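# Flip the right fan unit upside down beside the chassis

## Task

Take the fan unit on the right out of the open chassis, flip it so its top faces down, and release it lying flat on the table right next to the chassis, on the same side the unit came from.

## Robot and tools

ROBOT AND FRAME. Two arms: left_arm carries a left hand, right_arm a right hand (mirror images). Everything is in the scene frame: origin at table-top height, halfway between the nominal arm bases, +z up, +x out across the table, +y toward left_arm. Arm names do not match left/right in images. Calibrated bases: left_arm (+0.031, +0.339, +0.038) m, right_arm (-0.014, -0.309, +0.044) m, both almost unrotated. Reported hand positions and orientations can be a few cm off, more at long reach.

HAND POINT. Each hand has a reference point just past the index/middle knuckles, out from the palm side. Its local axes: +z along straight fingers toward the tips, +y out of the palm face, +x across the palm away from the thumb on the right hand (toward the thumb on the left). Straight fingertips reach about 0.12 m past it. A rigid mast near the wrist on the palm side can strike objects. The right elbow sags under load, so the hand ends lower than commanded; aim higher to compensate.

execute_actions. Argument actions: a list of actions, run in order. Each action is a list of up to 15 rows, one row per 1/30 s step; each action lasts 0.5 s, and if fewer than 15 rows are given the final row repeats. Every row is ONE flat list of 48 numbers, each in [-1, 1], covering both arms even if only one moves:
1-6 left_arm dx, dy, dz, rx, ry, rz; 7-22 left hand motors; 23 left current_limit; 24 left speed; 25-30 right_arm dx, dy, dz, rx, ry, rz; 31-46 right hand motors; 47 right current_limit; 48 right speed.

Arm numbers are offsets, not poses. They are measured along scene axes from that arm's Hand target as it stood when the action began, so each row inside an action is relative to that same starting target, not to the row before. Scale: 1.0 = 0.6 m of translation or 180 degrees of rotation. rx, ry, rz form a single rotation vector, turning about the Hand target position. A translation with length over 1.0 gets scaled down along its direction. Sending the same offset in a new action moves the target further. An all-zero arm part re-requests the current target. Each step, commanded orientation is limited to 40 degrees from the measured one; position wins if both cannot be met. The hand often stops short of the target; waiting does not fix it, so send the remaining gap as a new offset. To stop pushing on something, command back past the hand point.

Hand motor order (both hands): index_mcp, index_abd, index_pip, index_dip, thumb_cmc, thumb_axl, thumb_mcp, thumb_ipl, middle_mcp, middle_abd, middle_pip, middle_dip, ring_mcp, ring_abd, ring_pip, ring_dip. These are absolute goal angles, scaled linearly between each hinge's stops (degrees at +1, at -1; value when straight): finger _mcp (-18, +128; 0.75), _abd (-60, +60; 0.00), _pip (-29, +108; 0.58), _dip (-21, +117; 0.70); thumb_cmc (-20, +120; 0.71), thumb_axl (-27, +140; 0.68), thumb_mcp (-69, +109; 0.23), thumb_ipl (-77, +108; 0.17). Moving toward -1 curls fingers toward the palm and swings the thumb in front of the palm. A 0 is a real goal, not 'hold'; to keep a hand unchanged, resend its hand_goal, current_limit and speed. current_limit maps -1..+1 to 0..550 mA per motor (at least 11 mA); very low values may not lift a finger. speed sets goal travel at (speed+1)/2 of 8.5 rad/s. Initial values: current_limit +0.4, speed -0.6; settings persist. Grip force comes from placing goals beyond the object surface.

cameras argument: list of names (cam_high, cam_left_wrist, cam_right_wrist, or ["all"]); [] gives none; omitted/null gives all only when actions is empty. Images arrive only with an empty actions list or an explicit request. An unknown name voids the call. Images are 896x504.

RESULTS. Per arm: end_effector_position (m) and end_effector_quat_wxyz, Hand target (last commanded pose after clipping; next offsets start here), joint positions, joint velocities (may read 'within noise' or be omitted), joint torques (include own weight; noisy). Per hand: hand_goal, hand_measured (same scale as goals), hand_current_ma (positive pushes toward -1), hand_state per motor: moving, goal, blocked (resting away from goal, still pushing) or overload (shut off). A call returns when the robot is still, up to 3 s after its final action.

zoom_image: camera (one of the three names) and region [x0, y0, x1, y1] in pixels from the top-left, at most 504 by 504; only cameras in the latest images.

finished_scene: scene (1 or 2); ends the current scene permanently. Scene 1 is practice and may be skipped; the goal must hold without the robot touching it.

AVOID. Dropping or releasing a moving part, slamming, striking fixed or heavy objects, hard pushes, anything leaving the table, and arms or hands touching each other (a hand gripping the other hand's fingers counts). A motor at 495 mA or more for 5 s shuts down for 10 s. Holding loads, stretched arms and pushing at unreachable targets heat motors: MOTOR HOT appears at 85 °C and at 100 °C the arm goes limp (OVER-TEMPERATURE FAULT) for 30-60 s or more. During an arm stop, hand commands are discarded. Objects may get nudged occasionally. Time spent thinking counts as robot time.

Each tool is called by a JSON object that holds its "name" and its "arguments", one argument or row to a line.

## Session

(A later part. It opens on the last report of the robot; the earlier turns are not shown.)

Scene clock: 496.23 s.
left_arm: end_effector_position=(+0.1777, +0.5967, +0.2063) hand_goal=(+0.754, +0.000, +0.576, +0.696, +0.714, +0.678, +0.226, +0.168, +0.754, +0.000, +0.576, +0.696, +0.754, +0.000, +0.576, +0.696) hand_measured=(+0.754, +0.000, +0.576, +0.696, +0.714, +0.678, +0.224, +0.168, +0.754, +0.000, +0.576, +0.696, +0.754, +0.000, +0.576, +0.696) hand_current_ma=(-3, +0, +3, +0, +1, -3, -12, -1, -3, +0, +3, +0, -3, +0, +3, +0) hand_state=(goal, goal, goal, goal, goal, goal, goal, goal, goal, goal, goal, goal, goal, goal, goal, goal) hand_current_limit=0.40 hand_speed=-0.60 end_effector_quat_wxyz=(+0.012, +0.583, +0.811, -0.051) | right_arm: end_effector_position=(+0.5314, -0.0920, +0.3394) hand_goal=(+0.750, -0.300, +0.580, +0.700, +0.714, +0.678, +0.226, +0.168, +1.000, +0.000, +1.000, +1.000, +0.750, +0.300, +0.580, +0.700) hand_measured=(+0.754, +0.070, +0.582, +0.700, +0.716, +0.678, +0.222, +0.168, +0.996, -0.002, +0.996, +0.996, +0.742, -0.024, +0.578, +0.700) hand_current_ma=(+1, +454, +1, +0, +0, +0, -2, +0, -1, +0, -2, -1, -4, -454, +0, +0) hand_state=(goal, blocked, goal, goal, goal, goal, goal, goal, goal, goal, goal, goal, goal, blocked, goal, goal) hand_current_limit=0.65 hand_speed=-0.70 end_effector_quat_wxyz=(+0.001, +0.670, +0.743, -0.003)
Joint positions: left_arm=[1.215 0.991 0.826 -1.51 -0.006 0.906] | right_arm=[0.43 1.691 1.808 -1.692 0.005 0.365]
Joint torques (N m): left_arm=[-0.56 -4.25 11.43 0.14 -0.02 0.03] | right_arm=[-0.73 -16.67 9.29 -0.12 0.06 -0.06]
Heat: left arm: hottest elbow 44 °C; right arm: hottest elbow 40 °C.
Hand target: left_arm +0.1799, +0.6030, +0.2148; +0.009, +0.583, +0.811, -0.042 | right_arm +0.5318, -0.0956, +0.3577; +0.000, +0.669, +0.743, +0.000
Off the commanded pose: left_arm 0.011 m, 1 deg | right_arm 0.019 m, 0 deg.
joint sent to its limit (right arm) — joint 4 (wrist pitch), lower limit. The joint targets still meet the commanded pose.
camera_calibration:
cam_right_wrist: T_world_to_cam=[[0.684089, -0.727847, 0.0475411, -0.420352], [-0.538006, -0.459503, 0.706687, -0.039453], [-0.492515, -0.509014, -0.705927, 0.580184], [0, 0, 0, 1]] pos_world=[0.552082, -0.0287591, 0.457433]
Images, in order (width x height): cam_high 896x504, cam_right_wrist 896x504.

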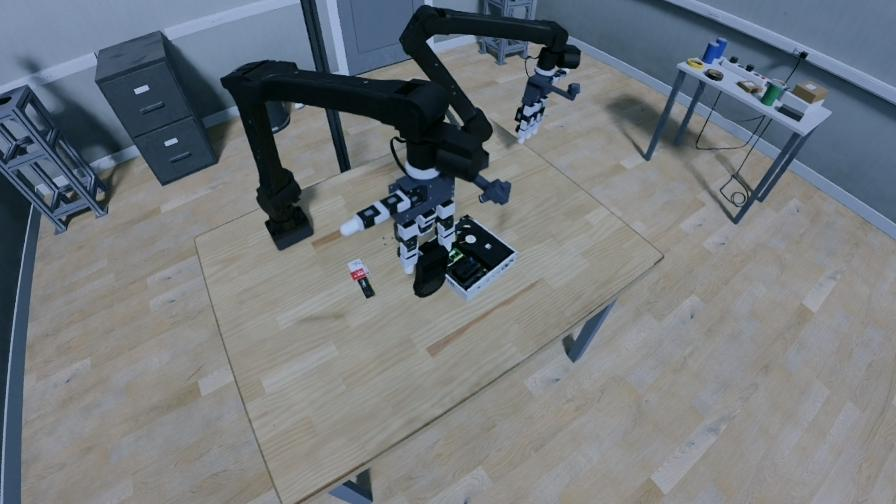

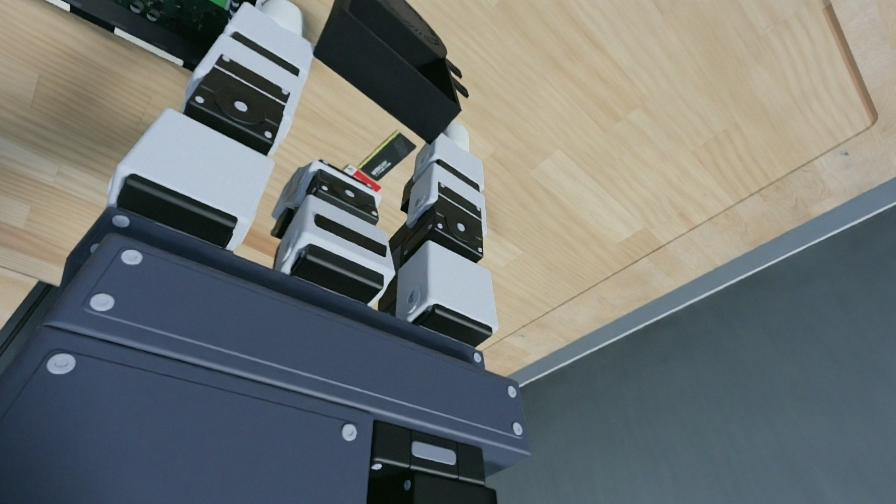

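{"name": "execute_actions", "arguments": {
  "actions": [
    [[0,0,0,0,0,0,0.754,0,0.576,0.696,0.714,0.678,0.226,0.168,0.754,0,0.576,0.696,0.754,0,0.576,0.696,0.4,-0.6,-0.046,-0.005,-0.04,0,0,0,0.75,-0.3,0.58,0.7,0.714,0.678,0.226,0.168,1,0,1,1,0.75,0.3,0.58,0.7,0.65,-0.7]],
    [[0,0,0,0,0,0,0.754,0,0.576,0.696,0.714,0.678,0.226,0.168,0.754,0,0.576,0.696,0.754,0,0.576,0.696,0.4,-0.6,-0.046,-0.005,-0.06,0,0,0,0.75,-0.3,0.58,0.7,0.714,0.678,0.226,0.168,1,0,1,1,0.75,0.3,0.58,0.7,0.65,-0.7]],
    [[0,0,0,0,0,0,0.754,0,0.576,0.696,0.714,0.678,0.226,0.168,0.754,0,0.576,0.696,0.754,0,0.576,0.696,0.4,-0.6,0,0,-0.04,0,0,0,0.75,-0.3,0.58,0.7,0.714,0.678,0.226,0.168,1,0,1,1,0.75,0.3,0.58,0.7,0.65,-0.7]]
  ],
  "cameras": ["cam_high","cam_right_wrist"]
}}

{"name": "zoom_image", "arguments": {
  "camera": "cam_high",
  "region": [370, 195, 510, 335]
}}

{"name": "zoom_image", "arguments": {
  "camera": "cam_right_wrist",
  "region": [150, 0, 600, 300]
}}

Scene clock: 499.07 s.
left_arm: end_effector_position=(+0.1777, +0.5967, +0.2063) hand_goal=(+0.754, +0.000, +0.576, +0.696, +0.714, +0.678, +0.226, +0.168, +0.754, +0.000, +0.576, +0.696, +0.754, +0.000, +0.576, +0.696) hand_measured=(+0.754, +0.000, +0.576, +0.696, +0.714, +0.678, +0.224, +0.168, +0.754, +0.000, +0.576, +0.696, +0.754, +0.000, +0.576, +0.696) hand_current_ma=(-3, +0, +3, +0, +1, -3, -12, -1, -3, +0, +3, +0, -3, +0, +3, +0) hand_state=(goal, goal, goal, goal, goal, goal, goal, goal, goal, goal, goal, goal, goal, goal, goal, goal) hand_current_limit=0.40 hand_speed=-0.60 end_effector_quat_wxyz=(+0.012, +0.583, +0.811, -0.051) | right_arm: end_effector_position=(+0.4801, -0.1069, +0.2739) hand_goal=(+0.750, -0.300, +0.580, +0.700, +0.714, +0.678, +0.226, +0.168, +1.000, +0.000, +1.000, +1.000, +0.750, +0.300, +0.580, +0.700) hand_measured=(+0.750, -0.294, +0.582, +0.700, +0.716, +0.678, +0.222, +0.168, +0.996, -0.002, +0.996, +0.996, +0.744, +0.294, +0.578, +0.700) hand_current_ma=(+0, +2, +0, +0, +0, +0, -2, +0, -1, +0, -2, -1, -2, -1, +0, +0) hand_state=(goal, goal, goal, goal, goal, goal, goal, goal, goal, goal, goal, goal, goal, goal, goal, goal) hand_current_limit=0.65 hand_speed=-0.70 end_effector_quat_wxyz=(-0.001, +0.670, +0.742, -0.003)
Joint positions: left_arm=[1.215 0.991 0.826 -1.51 -0.006 0.906] | right_arm=[0.45 1.55 1.465 -1.493 0 0.386]
Joint torques (N m): left_arm=[-0.38 -4.25 11.41 0.16 -0.02 0.03] | right_arm=[1.03 -13.57 7.21 0.7 0.12 0.11]
Heat: left arm: hottest elbow 44 °C; right arm: hottest elbow 40 °C.
Hand target: left_arm +0.1799, +0.6030, +0.2148; +0.009, +0.583, +0.811, -0.042 | right_arm +0.4768, -0.1017, +0.2736; +0.000, +0.669, +0.743, +0.000
Off the commanded pose: left_arm 0.011 m, 1 deg | right_arm 0.006 m, 0 deg.
camera_calibration:
cam_right_wrist: T_world_to_cam=[[0.683749, -0.72851, 0.0419585, -0.391368], [-0.534635, -0.460993, 0.708273, -0.0298169], [-0.496641, -0.506714, -0.704691, 0.503042], [0, 0, 0, 1]] pos_world=[0.501488, -0.0439629, 0.392029]
Images, in order (width x height): cam_high 896x504, cam_right_wrist 896x504.

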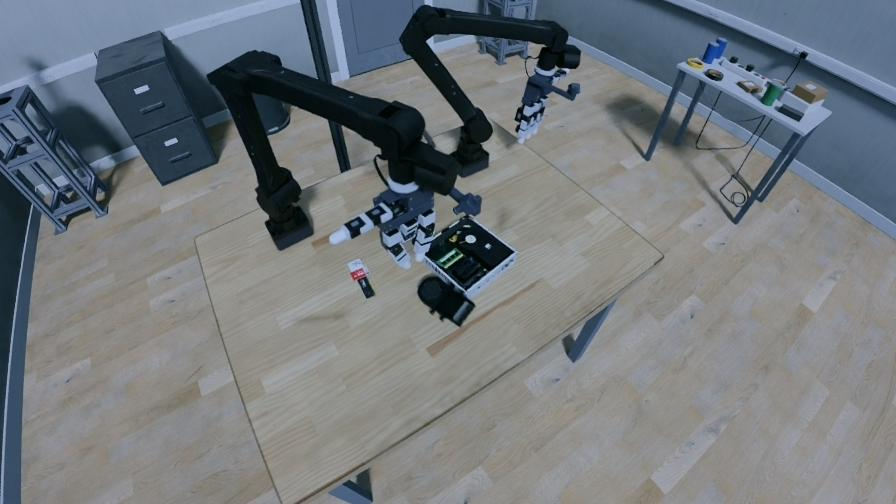

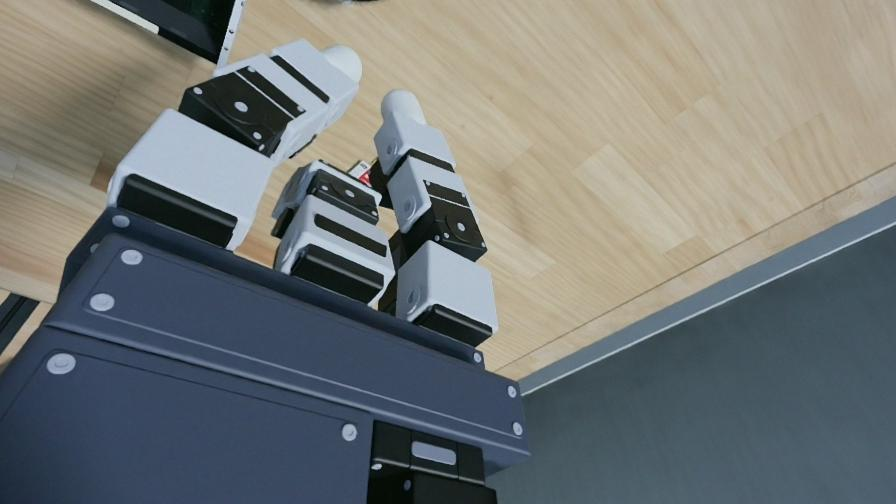

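Scaled by 3.600.

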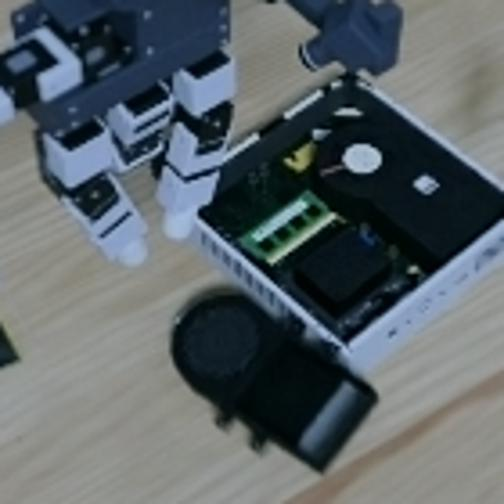

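Scaled by 1.120.

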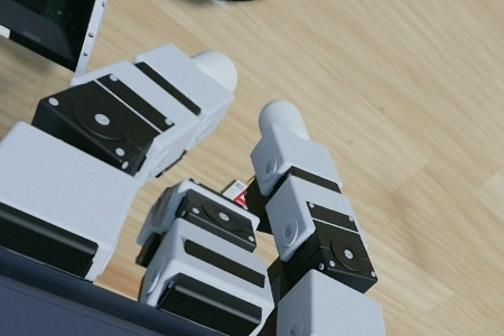

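{"name": "execute_actions", "arguments": {
  "actions": [
    [[0,0,0,0,0,0,0.754,0,0.576,0.696,0.714,0.678,0.226,0.168,0.754,0,0.576,0.696,0.754,0,0.576,0.696,0.4,-0.6,-0.06,0.0,0.05,0,0,0,1,0,0.58,0.7,0.714,0.678,0.226,0.168,1,0,1,1,1,0,0.58,0.7,0.65,-0.4]],
    [[0,0,0,0,0,0,0.754,0,0.576,0.696,0.714,0.678,0.226,0.168,0.754,0,0.576,0.696,0.754,0,0.576,0.696,0.4,-0.6,-0.06,0.0,0.03,0,0,0,1,0,1,1,0.714,0.678,0.226,0.168,1,0,1,1,1,0,1,1,0.65,-0.4]]
  ],
  "cameras": ["cam_high","cam_right_wrist"]
}}

{"name": "zoom_image", "arguments": {
  "camera": "cam_high",
  "region": [390, 205, 530, 345]
}}

{"name": "zoom_image", "arguments": {
  "camera": "cam_right_wrist",
  "region": [150, 0, 600, 300]
}}

Scene clock: 501.10 s.
left_arm: end_effector_position=(+0.1777, +0.5967, +0.2063) hand_goal=(+0.754, +0.000, +0.576, +0.696, +0.714, +0.678, +0.226, +0.168, +0.754, +0.000, +0.576, +0.696, +0.754, +0.000, +0.576, +0.696) hand_measured=(+0.754, +0.000, +0.576, +0.696, +0.714, +0.678, +0.224, +0.168, +0.754, +0.000, +0.576, +0.696, +0.754, +0.000, +0.576, +0.696) hand_current_ma=(-3, +0, +3, +0, +1, -3, -12, -1, -3, +0, +3, +0, -3, +0, +3, +0) hand_state=(goal, goal, goal, goal, goal, goal, goal, goal, goal, goal, goal, goal, goal, goal, goal, goal) hand_current_limit=0.40 hand_speed=-0.60 end_effector_quat_wxyz=(+0.012, +0.583, +0.811, -0.051) | right_arm: end_effector_position=(+0.4113, -0.1028, +0.3245) hand_goal=(+1.000, +0.000, +1.000, +1.000, +0.714, +0.678, +0.226, +0.168, +1.000, +0.000, +1.000, +1.000, +1.000, +0.000, +1.000, +1.000) hand_measured=(+0.992, -0.002, +0.992, +0.996, +0.714, +0.678, +0.222, +0.168, +0.996, -0.002, +0.996, +0.996, +0.990, +0.002, +0.994, +0.996) hand_current_ma=(-4, -1, -3, -1, +0, +0, -2, +0, -2, +0, -2, -1, -5, +0, -2, -1) hand_state=(goal, goal, goal, goal, goal, goal, goal, goal, goal, goal, goal, goal, goal, goal, goal, goal) hand_current_limit=0.65 hand_speed=-0.40 end_effector_quat_wxyz=(+0.002, +0.669, +0.743, +0.007)
Joint positions: left_arm=[1.215 0.991 0.826 -1.51 -0.006 0.906] | right_arm=[0.538 1.383 1.414 -1.587 -0.001 0.473]
Joint torques (N m): left_arm=[-0.44 -4.19 11.41 0.14 -0.02 0.03] | right_arm=[0.85 -10.75 7.31 -0.13 0.11 0.1]
Heat: left arm: hottest elbow 44 °C; right arm: hottest elbow 40 °C.
Hand target: left_arm +0.1799, +0.6030, +0.2148; +0.009, +0.583, +0.811, -0.042 | right_arm +0.4047, -0.1018, +0.3214; +0.000, +0.669, +0.743, +0.000
Off the commanded pose: left_arm 0.011 m, 1 deg | right_arm 0.007 m, 1 deg.
camera_calibration:
cam_right_wrist: T_world_to_cam=[[0.684307, -0.727736, 0.0460856, -0.34499], [-0.546784, -0.470286, 0.692719, -0.0914822], [-0.482443, -0.499231, -0.719734, 0.506395], [0, 0, 0, 1]] pos_world=[0.430365, -0.0412762, 0.443741]
Images, in order (width x height): cam_high 896x504, cam_right_wrist 896x504.

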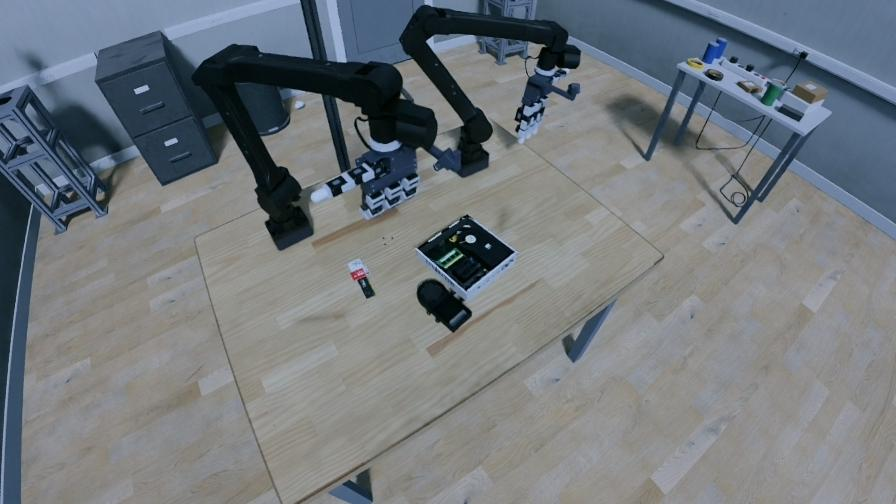

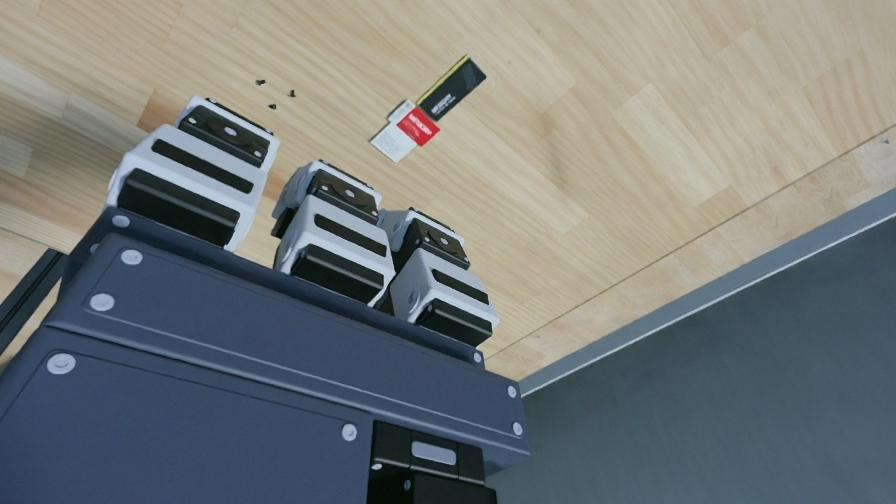

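Scaled by 3.600.

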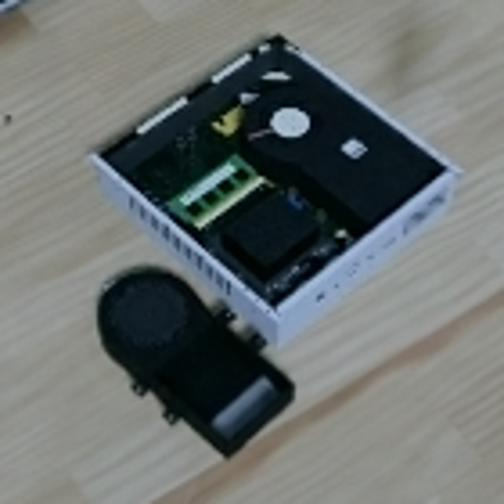

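Scaled by 1.120.

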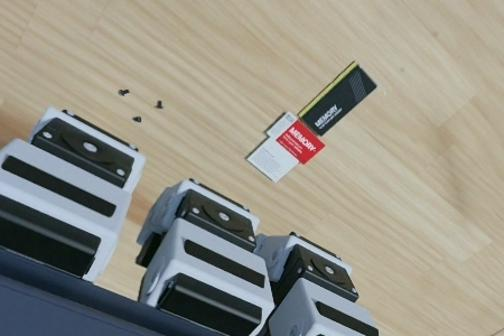

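{"name": "execute_actions", "arguments": {
  "actions": [
    [[0,0,0,0,0,0,0.754,0,0.576,0.696,0.714,0.678,0.226,0.168,0.754,0,0.576,0.696,0.754,0,0.576,0.696,0.4,-0.6,0.1,0.03,0.0,0,0,0,0.75,0,0.58,0.7,0.714,0.678,0.226,0.168,0.75,0,0.58,0.7,1,0,1,1,0.65,-0.4]],
    [[0,0,0,0,0,0,0.754,0,0.576,0.696,0.714,0.678,0.226,0.168,0.754,0,0.576,0.696,0.754,0,0.576,0.696,0.4,-0.6,0.1,0.03,0.0,0,0,0,0.75,0,0.58,0.7,0.714,0.678,0.226,0.168,0.75,0,0.58,0.7,1,0,1,1,0.65,-0.4]],
    [[0,0,0,0,0,0,0.754,0,0.576,0.696,0.714,0.678,0.226,0.168,0.754,0,0.576,0.696,0.754,0,0.576,0.696,0.4,-0.6,0.1,0.03,-0.05,0,0,0,0.75,0,0.58,0.7,0.714,0.678,0.226,0.168,0.75,0,0.58,0.7,1,0,1,1,0.65,-0.4]],
    [[0,0,0,0,0,0,0.754,0,0.576,0.696,0.714,0.678,0.226,0.168,0.754,0,0.576,0.696,0.754,0,0.576,0.696,0.4,-0.6,0.1,0.03,-0.05,0,0,0,0.75,0,0.58,0.7,0.714,0.678,0.226,0.168,0.75,0,0.58,0.7,1,0,1,1,0.65,-0.4]]
  ],
  "cameras": ["cam_high","cam_right_wrist"]
}}

{"name": "zoom_image", "arguments": {
  "camera": "cam_high",
  "region": [390, 205, 530, 345]
}}

Scene clock: 505.77 s.
left_arm: end_effector_position=(+0.1777, +0.5967, +0.2063) hand_goal=(+0.754, +0.000, +0.576, +0.696, +0.714, +0.678, +0.226, +0.168, +0.754, +0.000, +0.576, +0.696, +0.754, +0.000, +0.576, +0.696) hand_measured=(+0.754, +0.000, +0.576, +0.696, +0.714, +0.678, +0.224, +0.168, +0.754, +0.000, +0.576, +0.696, +0.754, +0.000, +0.576, +0.696) hand_current_ma=(-3, +0, +3, +0, +1, -3, -12, -1, -3, +0, +3, +0, -3, +0, +3, +0) hand_state=(goal, goal, goal, goal, goal, goal, goal, goal, goal, goal, goal, goal, goal, goal, goal, goal) hand_current_limit=0.40 hand_speed=-0.60 end_effector_quat_wxyz=(+0.012, +0.583, +0.811, -0.051) | right_arm: end_effector_position=(+0.6305, -0.0287, +0.2446) hand_goal=(+0.750, +0.000, +0.580, +0.700, +0.714, +0.678, +0.226, +0.168, +0.750, +0.000, +0.580, +0.700, +1.000, +0.000, +1.000, +1.000) hand_measured=(+0.750, -0.002, +0.582, +0.702, +0.714, +0.678, +0.222, +0.168, +0.750, -0.002, +0.582, +0.702, +0.992, +0.002, +0.994, +0.996) hand_current_ma=(+0, +0, +0, +1, +0, +0, -2, +0, +0, +0, +0, +1, -5, +0, -2, -1) hand_state=(goal, goal, goal, goal, goal, goal, goal, goal, goal, goal, goal, goal, goal, goal, goal, goal) hand_current_limit=0.65 hand_speed=-0.40 end_effector_quat_wxyz=(-0.005, +0.668, +0.744, -0.015)
Joint positions: left_arm=[1.215 0.991 0.826 -1.51 -0.006 0.906] | right_arm=[0.447 2.048 2.085 -1.64 0.001 0.378]
Joint torques (N m): left_arm=[-0.5 -4.25 11.4 0.14 -0.02 0.03] | right_arm=[-0.97 -19.14 11.86 -0.2 0.09 -0.07]
Heat: left arm: hottest elbow 44 °C; right arm: hottest elbow 40 °C.
Hand target: left_arm +0.1799, +0.6030, +0.2148; +0.009, +0.583, +0.811, -0.042 | right_arm +0.6447, -0.0297, +0.2617; +0.000, +0.669, +0.743, +0.000
Off the commanded pose: left_arm 0.011 m, 1 deg | right_arm 0.022 m, 2 deg.
camera_calibration:
cam_right_wrist: T_world_to_cam=[[0.688731, -0.72408, 0.0368488, -0.437729], [-0.517239, -0.455101, 0.724808, 0.0925187], [-0.508049, -0.518257, -0.687965, 0.599513], [0, 0, 0, 1]] pos_world=[0.653914, 0.0358563, 0.361515]
Images, in order (width x height): cam_high 896x504, cam_right_wrist 896x504.

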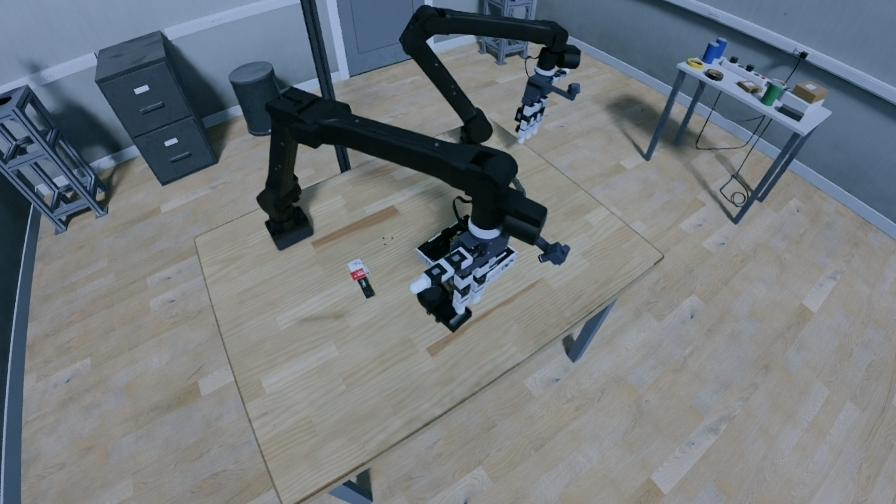

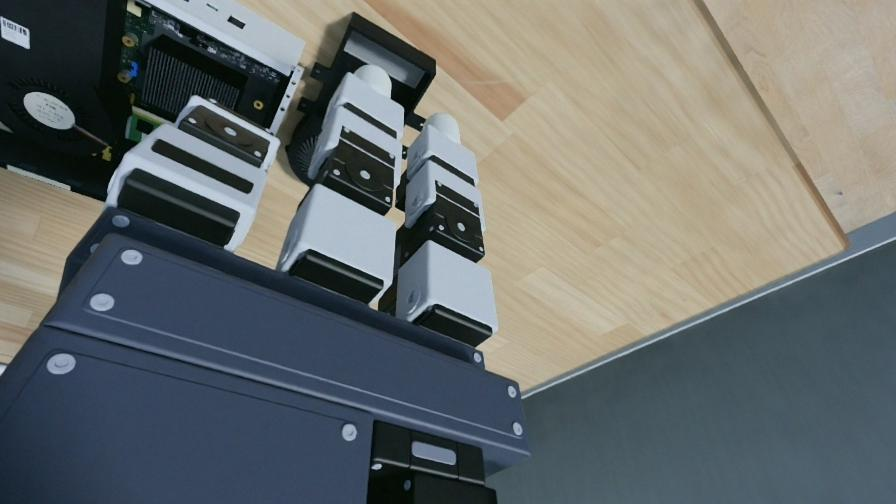

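Scaled by 3.600.

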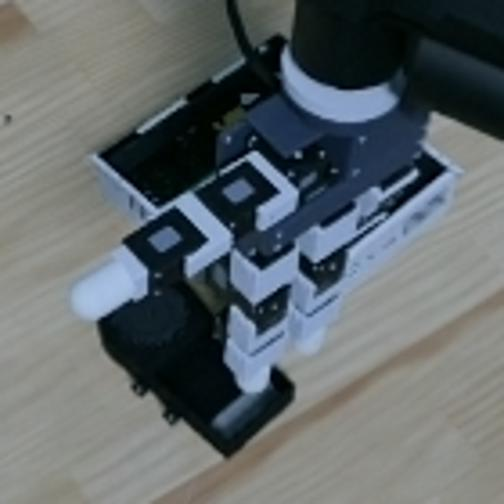

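{"name": "execute_actions", "arguments": {
  "actions": [
    [[0,0,0,0,0,0,0.754,0,0.576,0.696,0.714,0.678,0.226,0.168,0.754,0,0.576,0.696,0.754,0,0.576,0.696,0.4,-0.6,0,0.005,-0.12,0,0,0,0.75,0,0.58,0.7,0.714,0.678,0.226,0.168,0.75,0,0.58,0.7,1,0,1,1,0.65,-0.4]],
    [[0,0,0,0,0,0,0.754,0,0.576,0.696,0.714,0.678,0.226,0.168,0.754,0,0.576,0.696,0.754,0,0.576,0.696,0.4,-0.6,0,0,-0.092,0,0,0,0.75,0,0.58,0.7,0.714,0.678,0.226,0.168,0.75,0,0.58,0.7,1,0,1,1,0.65,-0.4]]
  ],
  "cameras": ["cam_high","cam_right_wrist"]
}}

{"name": "zoom_image", "arguments": {
  "camera": "cam_high",
  "region": [390, 205, 530, 345]
}}

Scene clock: 507.53 s.
left_arm: end_effector_position=(+0.1777, +0.5967, +0.2063) hand_goal=(+0.754, +0.000, +0.576, +0.696, +0.714, +0.678, +0.226, +0.168, +0.754, +0.000, +0.576, +0.696, +0.754, +0.000, +0.576, +0.696) hand_measured=(+0.754, +0.000, +0.576, +0.696, +0.714, +0.678, +0.224, +0.168, +0.754, +0.000, +0.576, +0.696, +0.754, +0.000, +0.576, +0.696) hand_current_ma=(-3, +0, +3, +0, +1, -3, -12, -1, -3, +0, +3, +0, -3, +0, +3, +0) hand_state=(goal, goal, goal, goal, goal, goal, goal, goal, goal, goal, goal, goal, goal, goal, goal, goal) hand_current_limit=0.40 hand_speed=-0.60 end_effector_quat_wxyz=(+0.012, +0.583, +0.811, -0.051) | right_arm: end_effector_position=(+0.6408, -0.0232, +0.1432) hand_goal=(+0.750, +0.000, +0.580, +0.700, +0.714, +0.678, +0.226, +0.168, +0.750, +0.000, +0.580, +0.700, +1.000, +0.000, +1.000, +1.000) hand_measured=(+0.750, -0.002, +0.582, +0.702, +0.714, +0.678, +0.222, +0.168, +0.750, -0.002, +0.582, +0.702, +1.000, +0.002, +1.000, +1.000) hand_current_ma=(+0, +0, +0, +1, +0, +0, -2, +0, +0, +0, +0, +1, +0, +0, +0, +0) hand_state=(goal, goal, goal, goal, goal, goal, goal, goal, goal, goal, goal, goal, goal, goal, goal, goal) hand_current_limit=0.65 hand_speed=-0.40 end_effector_quat_wxyz=(+0.001, +0.668, +0.744, +0.001)
Joint positions: left_arm=[1.215 0.991 0.826 -1.51 -0.006 0.906] | right_arm=[0.447 2.086 1.875 -1.357 0.001 0.378]
Joint torques (N m): left_arm=[-0.56 -4.31 11.41 0.17 -0.03 0.03] | right_arm=[-0.67 -19.43 7.54 0.77 0.07 -0.02]
Heat: left arm: hottest elbow 44 °C; right arm: hottest elbow 40 °C.
Hand target: left_arm +0.1799, +0.6030, +0.2148; +0.009, +0.583, +0.811, -0.042 | right_arm +0.6446, -0.0268, +0.1342; +0.000, +0.669, +0.743, +0.000
Off the commanded pose: left_arm 0.011 m, 1 deg | right_arm 0.010 m, 0 deg.
camera_calibration:
cam_right_wrist: T_world_to_cam=[[0.687491, -0.724737, 0.0459614, -0.437658], [-0.538645, -0.466468, 0.701619, 0.190628], [-0.48705, -0.507113, -0.711069, 0.527893], [0, 0, 0, 1]] pos_world=[0.660677, 0.0394368, 0.261735]
Images, in order (width x height): cam_high 896x504, cam_right_wrist 896x504.

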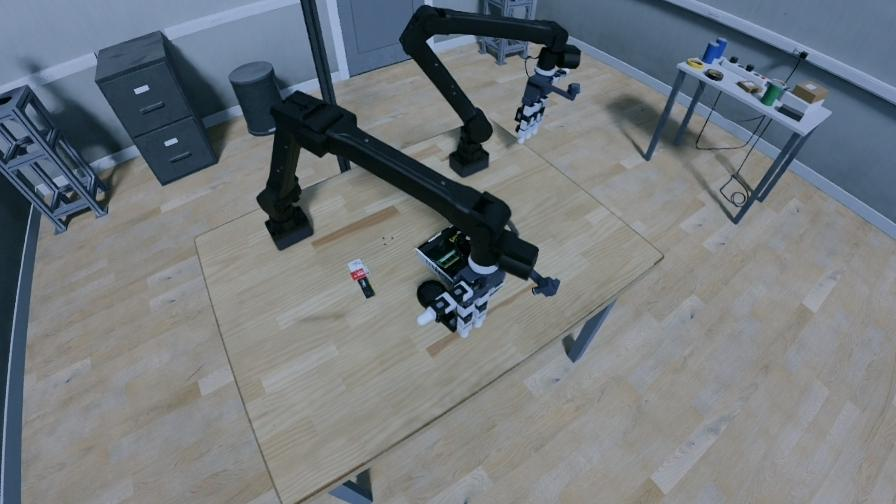

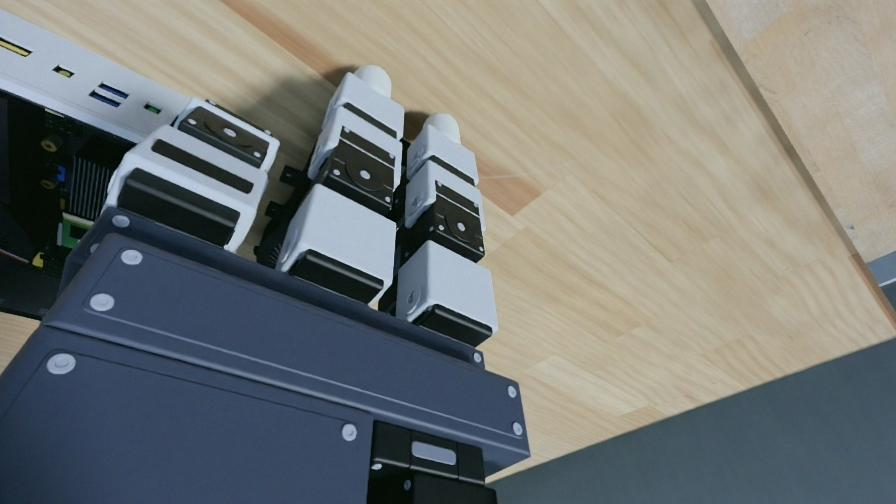

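Scaled by 3.600.

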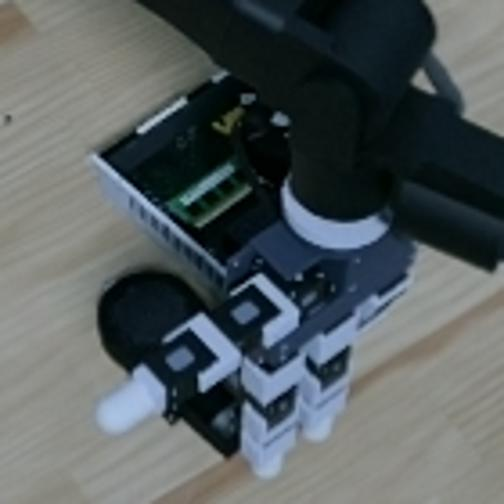

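{"name": "execute_actions", "arguments": {
  "actions": [
    [[0,0,0,0,0,0,0.754,0,0.576,0.696,0.714,0.678,0.226,0.168,0.754,0,0.576,0.696,0.754,0,0.576,0.696,0.4,-0.6,0,0,0,0,0,0,0.75,0,0.58,0.7,0.714,0.678,0.226,0.168,0.75,0,0.58,0.7,-0.07,0,-0.3,-0.17,0.65,-0.2]],
    [[0,0,0,0,0,0,0.754,0,0.576,0.696,0.714,0.678,0.226,0.168,0.754,0,0.576,0.696,0.754,0,0.576,0.696,0.4,-0.6,-0.01,0,-0.02,0,0,0,0.75,0,0.58,0.7,0.714,0.678,0.226,0.168,0.75,0,0.58,0.7,-0.07,0,-0.3,-0.17,0.65,-0.2]],
    [[0,0,0,0,0,0,0.754,0,0.576,0.696,0.714,0.678,0.226,0.168,0.754,0,0.576,0.696,0.754,0,0.576,0.696,0.4,-0.6,-0.035,-0.003,0,0,0,0,0.75,0,0.58,0.7,0.714,0.678,0.226,0.168,0.75,0,0.58,0.7,-0.07,0,-0.3,-0.17,0.65,-0.2]]
  ],
  "cameras": ["cam_high","cam_right_wrist"]
}}

{"name": "zoom_image", "arguments": {
  "camera": "cam_high",
  "region": [390, 205, 530, 345]
}}

Scene clock: 510.13 s.
left_arm: end_effector_position=(+0.1777, +0.5967, +0.2063) hand_goal=(+0.754, +0.000, +0.576, +0.696, +0.714, +0.678, +0.226, +0.168, +0.754, +0.000, +0.576, +0.696, +0.754, +0.000, +0.576, +0.696) hand_measured=(+0.754, +0.000, +0.576, +0.696, +0.714, +0.678, +0.224, +0.168, +0.754, +0.000, +0.576, +0.696, +0.754, +0.000, +0.576, +0.696) hand_current_ma=(-3, +0, +3, +0, +1, -3, -12, -1, -3, +0, +3, +0, -3, +0, +3, +0) hand_state=(goal, goal, goal, goal, goal, goal, goal, goal, goal, goal, goal, goal, goal, goal, goal, goal) hand_current_limit=0.40 hand_speed=-0.60 end_effector_quat_wxyz=(+0.012, +0.583, +0.811, -0.051) | right_arm: end_effector_position=(+0.6262, -0.0302, +0.1350) hand_goal=(+0.750, +0.000, +0.580, +0.700, +0.714, +0.678, +0.226, +0.168, +0.750, +0.000, +0.580, +0.700, -0.070, +0.000, -0.300, -0.170) hand_measured=(+0.746, -0.004, +0.578, +0.700, +0.714, +0.678, +0.220, +0.168, +0.740, -0.008, +0.574, +0.696, -0.054, +0.002, -0.294, -0.168) hand_current_ma=(-2, -1, -1, +0, +0, +0, -3, +0, -6, -2, -3, -1, +13, +0, +2, +1) hand_state=(goal, goal, goal, goal, goal, goal, goal, goal, goal, goal, goal, goal, goal, goal, goal, goal) hand_current_limit=0.65 hand_speed=-0.20 end_effector_quat_wxyz=(+0.003, +0.668, +0.744, +0.010)
Joint positions: left_arm=[1.215 0.991 0.826 -1.51 -0.006 0.906] | right_arm=[0.447 2.035 1.767 -1.282 -0.002 0.38]
Joint torques (N m): left_arm=[-0.5 -4.25 11.4 0.14 -0.02 0.04] | right_arm=[0.73 -19.37 6 0.65 0.21 0.11]
Heat: left arm: hottest elbow 44 °C; right arm: hottest elbow 39 °C.
Hand target: left_arm +0.1799, +0.6030, +0.2148; +0.009, +0.583, +0.811, -0.042 | right_arm +0.6176, -0.0285, +0.1222; +0.000, +0.669, +0.743, +0.000
Off the commanded pose: left_arm 0.011 m, 1 deg | right_arm 0.015 m, 1 deg.
camera_calibration:
cam_right_wrist: T_world_to_cam=[[0.685727, -0.72629, 0.0477623, -0.431472], [-0.549145, -0.473173, 0.688874, 0.193348], [-0.477722, -0.498608, -0.723306, 0.507431], [0, 0, 0, 1]] pos_world=[0.644459, 0.0311223, 0.254444]
Images, in order (width x height): cam_high 896x504, cam_right_wrist 896x504.

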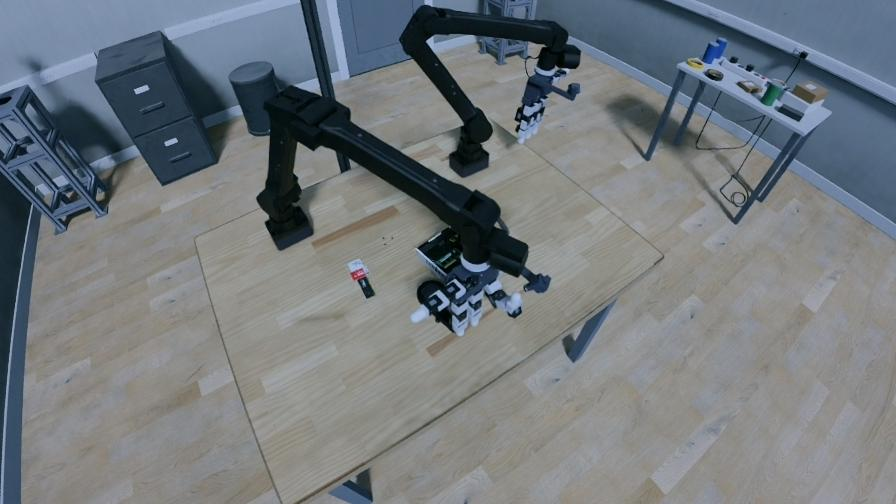

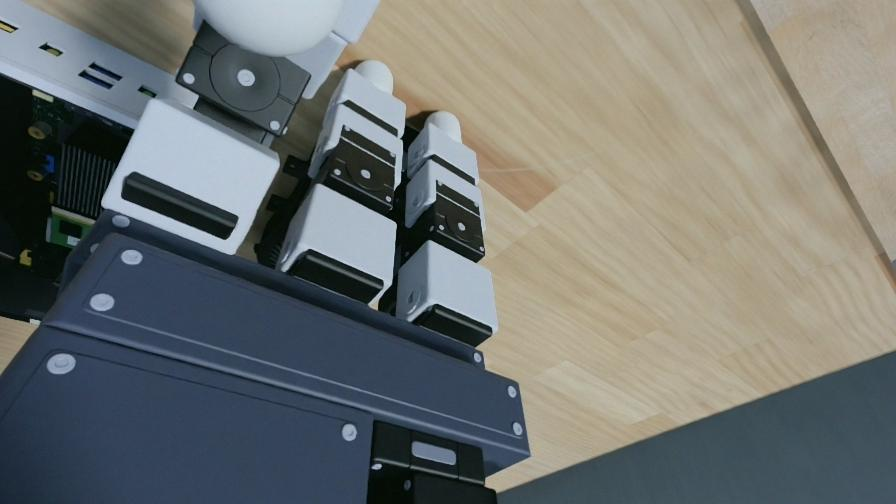

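Scaled by 3.600.

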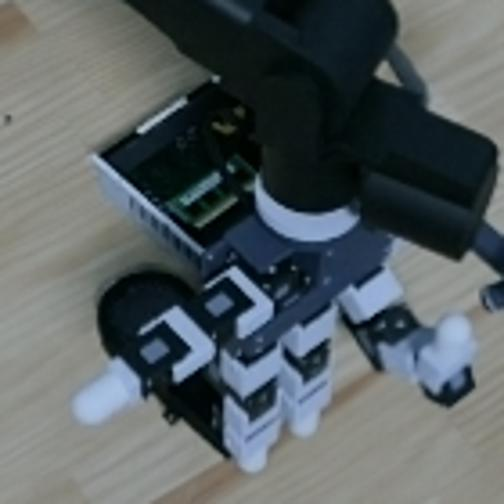

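{"name": "execute_actions", "arguments": {
  "actions": [
    [[0,0,0,0,0,0,0.754,0,0.576,0.696,0.714,0.678,0.226,0.168,0.754,0,0.576,0.696,0.754,0,0.576,0.696,0.4,-0.6,-0.031,-0.003,0.003,0,0,0,0.75,0,0.58,0.7,0.714,0.678,0.226,0.168,0.75,0,0.58,0.7,-0.07,0,-0.3,-0.17,0.65,-0.2]],
    [[0,0,0,0,0,0,0.754,0,0.576,0.696,0.714,0.678,0.226,0.168,0.754,0,0.576,0.696,0.754,0,0.576,0.696,0.4,-0.6,-0.031,-0.003,0.003,0,0,0,0.75,0,0.58,0.7,0.714,0.678,0.226,0.168,0.75,0,0.58,0.7,-0.07,0,-0.3,-0.17,0.65,-0.2]]
  ],
  "cameras": ["cam_high"]
}}

{"name": "zoom_image", "arguments": {
  "camera": "cam_high",
  "region": [390, 205, 530, 345]
}}

Scene clock: 511.83 s.
left_arm: end_effector_position=(+0.1777, +0.5967, +0.2063) hand_goal=(+0.754, +0.000, +0.576, +0.696, +0.714, +0.678, +0.226, +0.168, +0.754, +0.000, +0.576, +0.696, +0.754, +0.000, +0.576, +0.696) hand_measured=(+0.754, +0.000, +0.576, +0.696, +0.714, +0.678, +0.224, +0.168, +0.754, +0.000, +0.576, +0.696, +0.754, +0.000, +0.576, +0.696) hand_current_ma=(-3, +0, +3, +0, +1, -3, -12, -1, -3, +0, +3, +0, -3, +0, +3, +0) hand_state=(goal, goal, goal, goal, goal, goal, goal, goal, goal, goal, goal, goal, goal, goal, goal, goal) hand_current_limit=0.40 hand_speed=-0.60 end_effector_quat_wxyz=(+0.012, +0.583, +0.811, -0.051) | right_arm: end_effector_position=(+0.5934, -0.0385, +0.1344) hand_goal=(+0.750, +0.000, +0.580, +0.700, +0.714, +0.678, +0.226, +0.168, +0.750, +0.000, +0.580, +0.700, -0.070, +0.000, -0.300, -0.170) hand_measured=(+0.738, -0.002, +0.572, +0.698, +0.714, +0.678, +0.220, +0.168, +0.724, +0.000, +0.562, +0.690, -0.054, +0.002, -0.294, -0.168) hand_current_ma=(-7, +0, -4, +0, +0, +0, -3, +0, -27, +0, -15, -5, +13, +0, +2, +1) hand_state=(goal, goal, goal, goal, goal, goal, goal, goal, blocked, goal, goal, goal, goal, goal, goal, goal) hand_current_limit=0.65 hand_speed=-0.20 end_effector_quat_wxyz=(+0.005, +0.671, +0.741, +0.009)
Joint positions: left_arm=[1.215 0.991 0.826 -1.51 -0.006 0.906] | right_arm=[0.463 1.952 1.63 -1.229 0.004 0.403]
Joint torques (N m): left_arm=[-0.5 -4.19 11.43 0.16 -0.02 0.03] | right_arm=[1.49 -18.78 5.96 0.38 0.04 0.13]
Heat: left arm: hottest elbow 44 °C; right arm: hottest elbow 39 °C.
Hand target: left_arm +0.1799, +0.6030, +0.2148; +0.009, +0.583, +0.811, -0.042 | right_arm +0.5806, -0.0322, +0.1259; +0.000, +0.669, +0.743, +0.000
Off the commanded pose: left_arm 0.011 m, 1 deg | right_arm 0.017 m, 1 deg.
Images, in order (width x height): cam_high 896x504.

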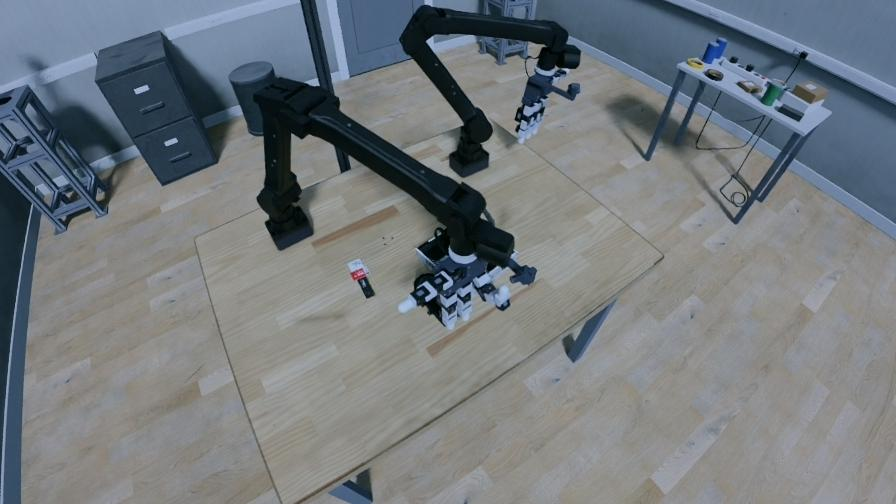

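Scaled by 3.600.

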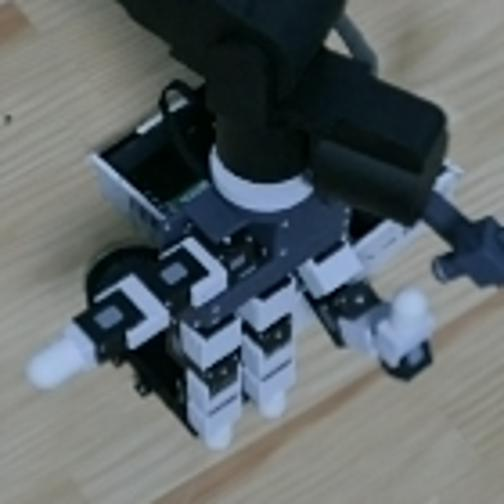

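{"name": "execute_actions", "arguments": {
  "actions": [
    [[0,0,0,0,0,0,0.754,0,0.576,0.696,0.714,0.678,0.226,0.168,0.754,0,0.576,0.696,0.754,0,0.576,0.696,0.4,-0.6,-0.035,-0.001,0.003,0,0,0,0.75,0,0.58,0.7,0.714,0.678,0.226,0.168,0.75,0,0.58,0.7,-0.07,0,-0.3,-0.17,0.65,-0.2]],
    [[0,0,0,0,0,0,0.754,0,0.576,0.696,0.714,0.678,0.226,0.168,0.754,0,0.576,0.696,0.754,0,0.576,0.696,0.4,-0.6,0.03,0.003,0.003,0,0,0,0.75,0,0.58,0.7,0.714,0.678,0.226,0.168,0.75,0,0.58,0.7,-0.07,0,-0.3,-0.17,0.65,-0.2]],
    [[0,0,0,0,0,0,0.754,0,0.576,0.696,0.714,0.678,0.226,0.168,0.754,0,0.576,0.696,0.754,0,0.576,0.696,0.4,-0.6,0.06,0.003,0.2,0,0,0,0.75,0,0.58,0.7,0.714,0.678,0.226,0.168,0.75,0,0.58,0.7,-0.07,0,-0.3,-0.17,0.65,-0.2]],
    [[0,0,0,0,0,0,0.754,0,0.576,0.696,0.714,0.678,0.226,0.168,0.754,0,0.576,0.696,0.754,0,0.576,0.696,0.4,-0.6,-0.15,0.003,0.2,0,0,0,0.75,0,0.58,0.7,0.714,0.678,0.226,0.168,0.75,0,0.58,0.7,0.75,0,0.58,0.7,0.65,-0.2]],
    [[0,0,0,0,0,0,0.754,0,0.576,0.696,0.714,0.678,0.226,0.168,0.754,0,0.576,0.696,0.754,0,0.576,0.696,0.4,-0.6,-0.2,0.003,0,0,0,0,0.75,0,0.58,0.7,0.714,0.678,0.226,0.168,0.75,0,0.58,0.7,0.75,0,0.58,0.7,0.65,-0.2]]
  ],
  "cameras": ["cam_high","cam_right_wrist"]
}}

{"name": "zoom_image", "arguments": {
  "camera": "cam_high",
  "region": [390, 205, 530, 345]
}}

Scene clock: 515.97 s.
left_arm: end_effector_position=(+0.1777, +0.5967, +0.2063) hand_goal=(+0.754, +0.000, +0.576, +0.696, +0.714, +0.678, +0.226, +0.168, +0.754, +0.000, +0.576, +0.696, +0.754, +0.000, +0.576, +0.696) hand_measured=(+0.754, +0.000, +0.576, +0.696, +0.714, +0.678, +0.224, +0.168, +0.754, +0.000, +0.576, +0.696, +0.754, +0.000, +0.576, +0.696) hand_current_ma=(-3, +0, +3, +0, +1, -3, -12, -1, -3, +0, +3, +0, -3, +0, +3, +0) hand_state=(goal, goal, goal, goal, goal, goal, goal, goal, goal, goal, goal, goal, goal, goal, goal, goal) hand_current_limit=0.40 hand_speed=-0.60 end_effector_quat_wxyz=(+0.012, +0.583, +0.811, -0.051) | right_arm: end_effector_position=(+0.4071, -0.0226, +0.3714) hand_goal=(+0.750, +0.000, +0.580, +0.700, +0.714, +0.678, +0.226, +0.168, +0.750, +0.000, +0.580, +0.700, +0.750, +0.000, +0.580, +0.700) hand_measured=(+0.748, +0.000, +0.578, +0.698, +0.714, +0.678, +0.220, +0.168, +0.748, +0.002, +0.578, +0.698, +0.748, +0.002, +0.578, +0.698) hand_current_ma=(-1, +0, -1, +0, +0, +0, -3, +0, +0, +0, -1, -1, -1, +0, +0, -1) hand_state=(goal, goal, goal, goal, goal, goal, goal, goal, goal, goal, goal, goal, goal, goal, goal, goal) hand_current_limit=0.65 hand_speed=-0.20 end_effector_quat_wxyz=(+0.002, +0.665, +0.746, +0.015)
Joint positions: left_arm=[1.215 0.991 0.826 -1.51 -0.006 0.906] | right_arm=[0.693 1.501 1.659 -1.697 0.001 0.618]
Joint torques (N m): left_arm=[-0.56 -4.19 11.44 0.16 -0.02 0.03] | right_arm=[0.15 -12.69 7.21 0.17 0.21 0.12]
Heat: left arm: hottest elbow 44 °C; right arm: hottest elbow 39 °C.
Hand target: left_arm +0.1799, +0.6030, +0.2148; +0.009, +0.583, +0.811, -0.042 | right_arm +0.4034, -0.0255, +0.3696; +0.000, +0.669, +0.743, +0.000
Off the commanded pose: left_arm 0.011 m, 1 deg | right_arm 0.005 m, 2 deg.
joint sent to its limit (right arm) — joint 4 (wrist pitch), lower limit. The joint targets still meet the commanded pose.
camera_calibration:
cam_right_wrist: T_world_to_cam=[[0.690947, -0.721414, 0.0464065, -0.288591], [-0.550409, -0.483374, 0.680735, -0.0828096], [-0.46866, -0.495894, -0.731059, 0.576813], [0, 0, 0, 1]] pos_world=[0.424151, 0.0378165, 0.491448]
Images, in order (width x height): cam_high 896x504, cam_right_wrist 896x504.

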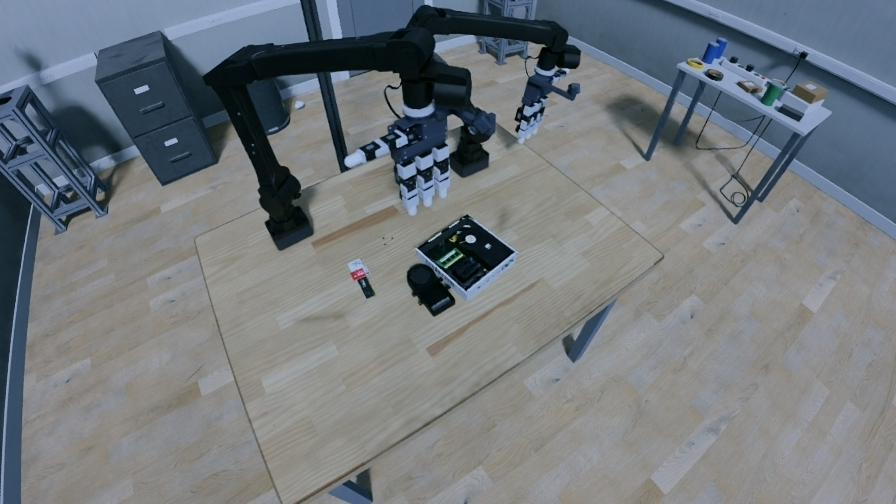

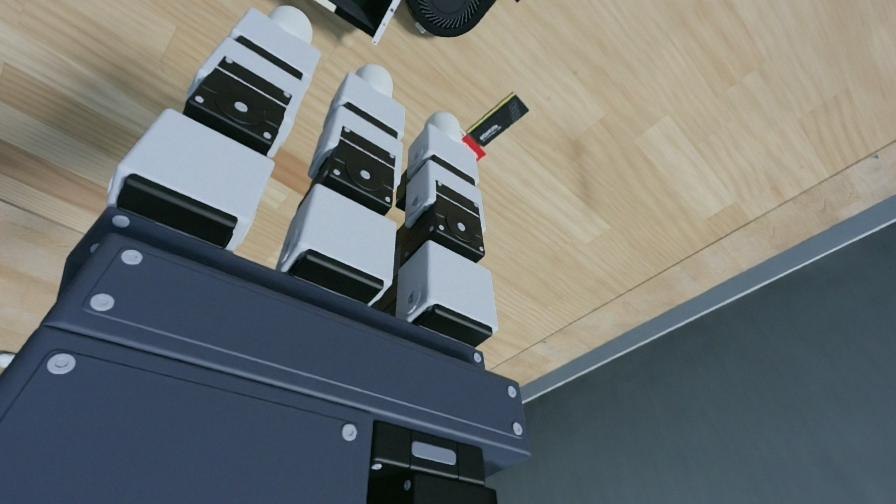

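Scaled by 3.600.

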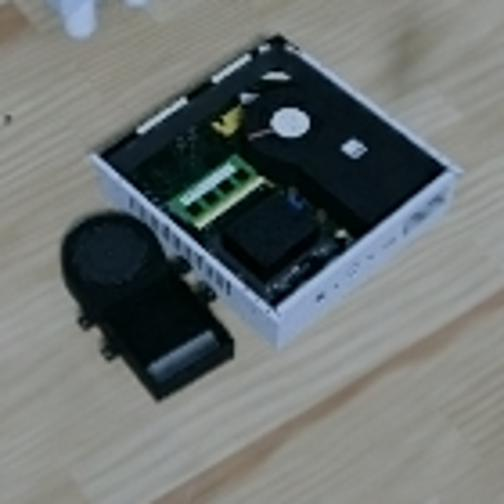

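{"name": "finished_scene", "arguments": {
  "scene": 1
}}

The scene is finished: the task was done.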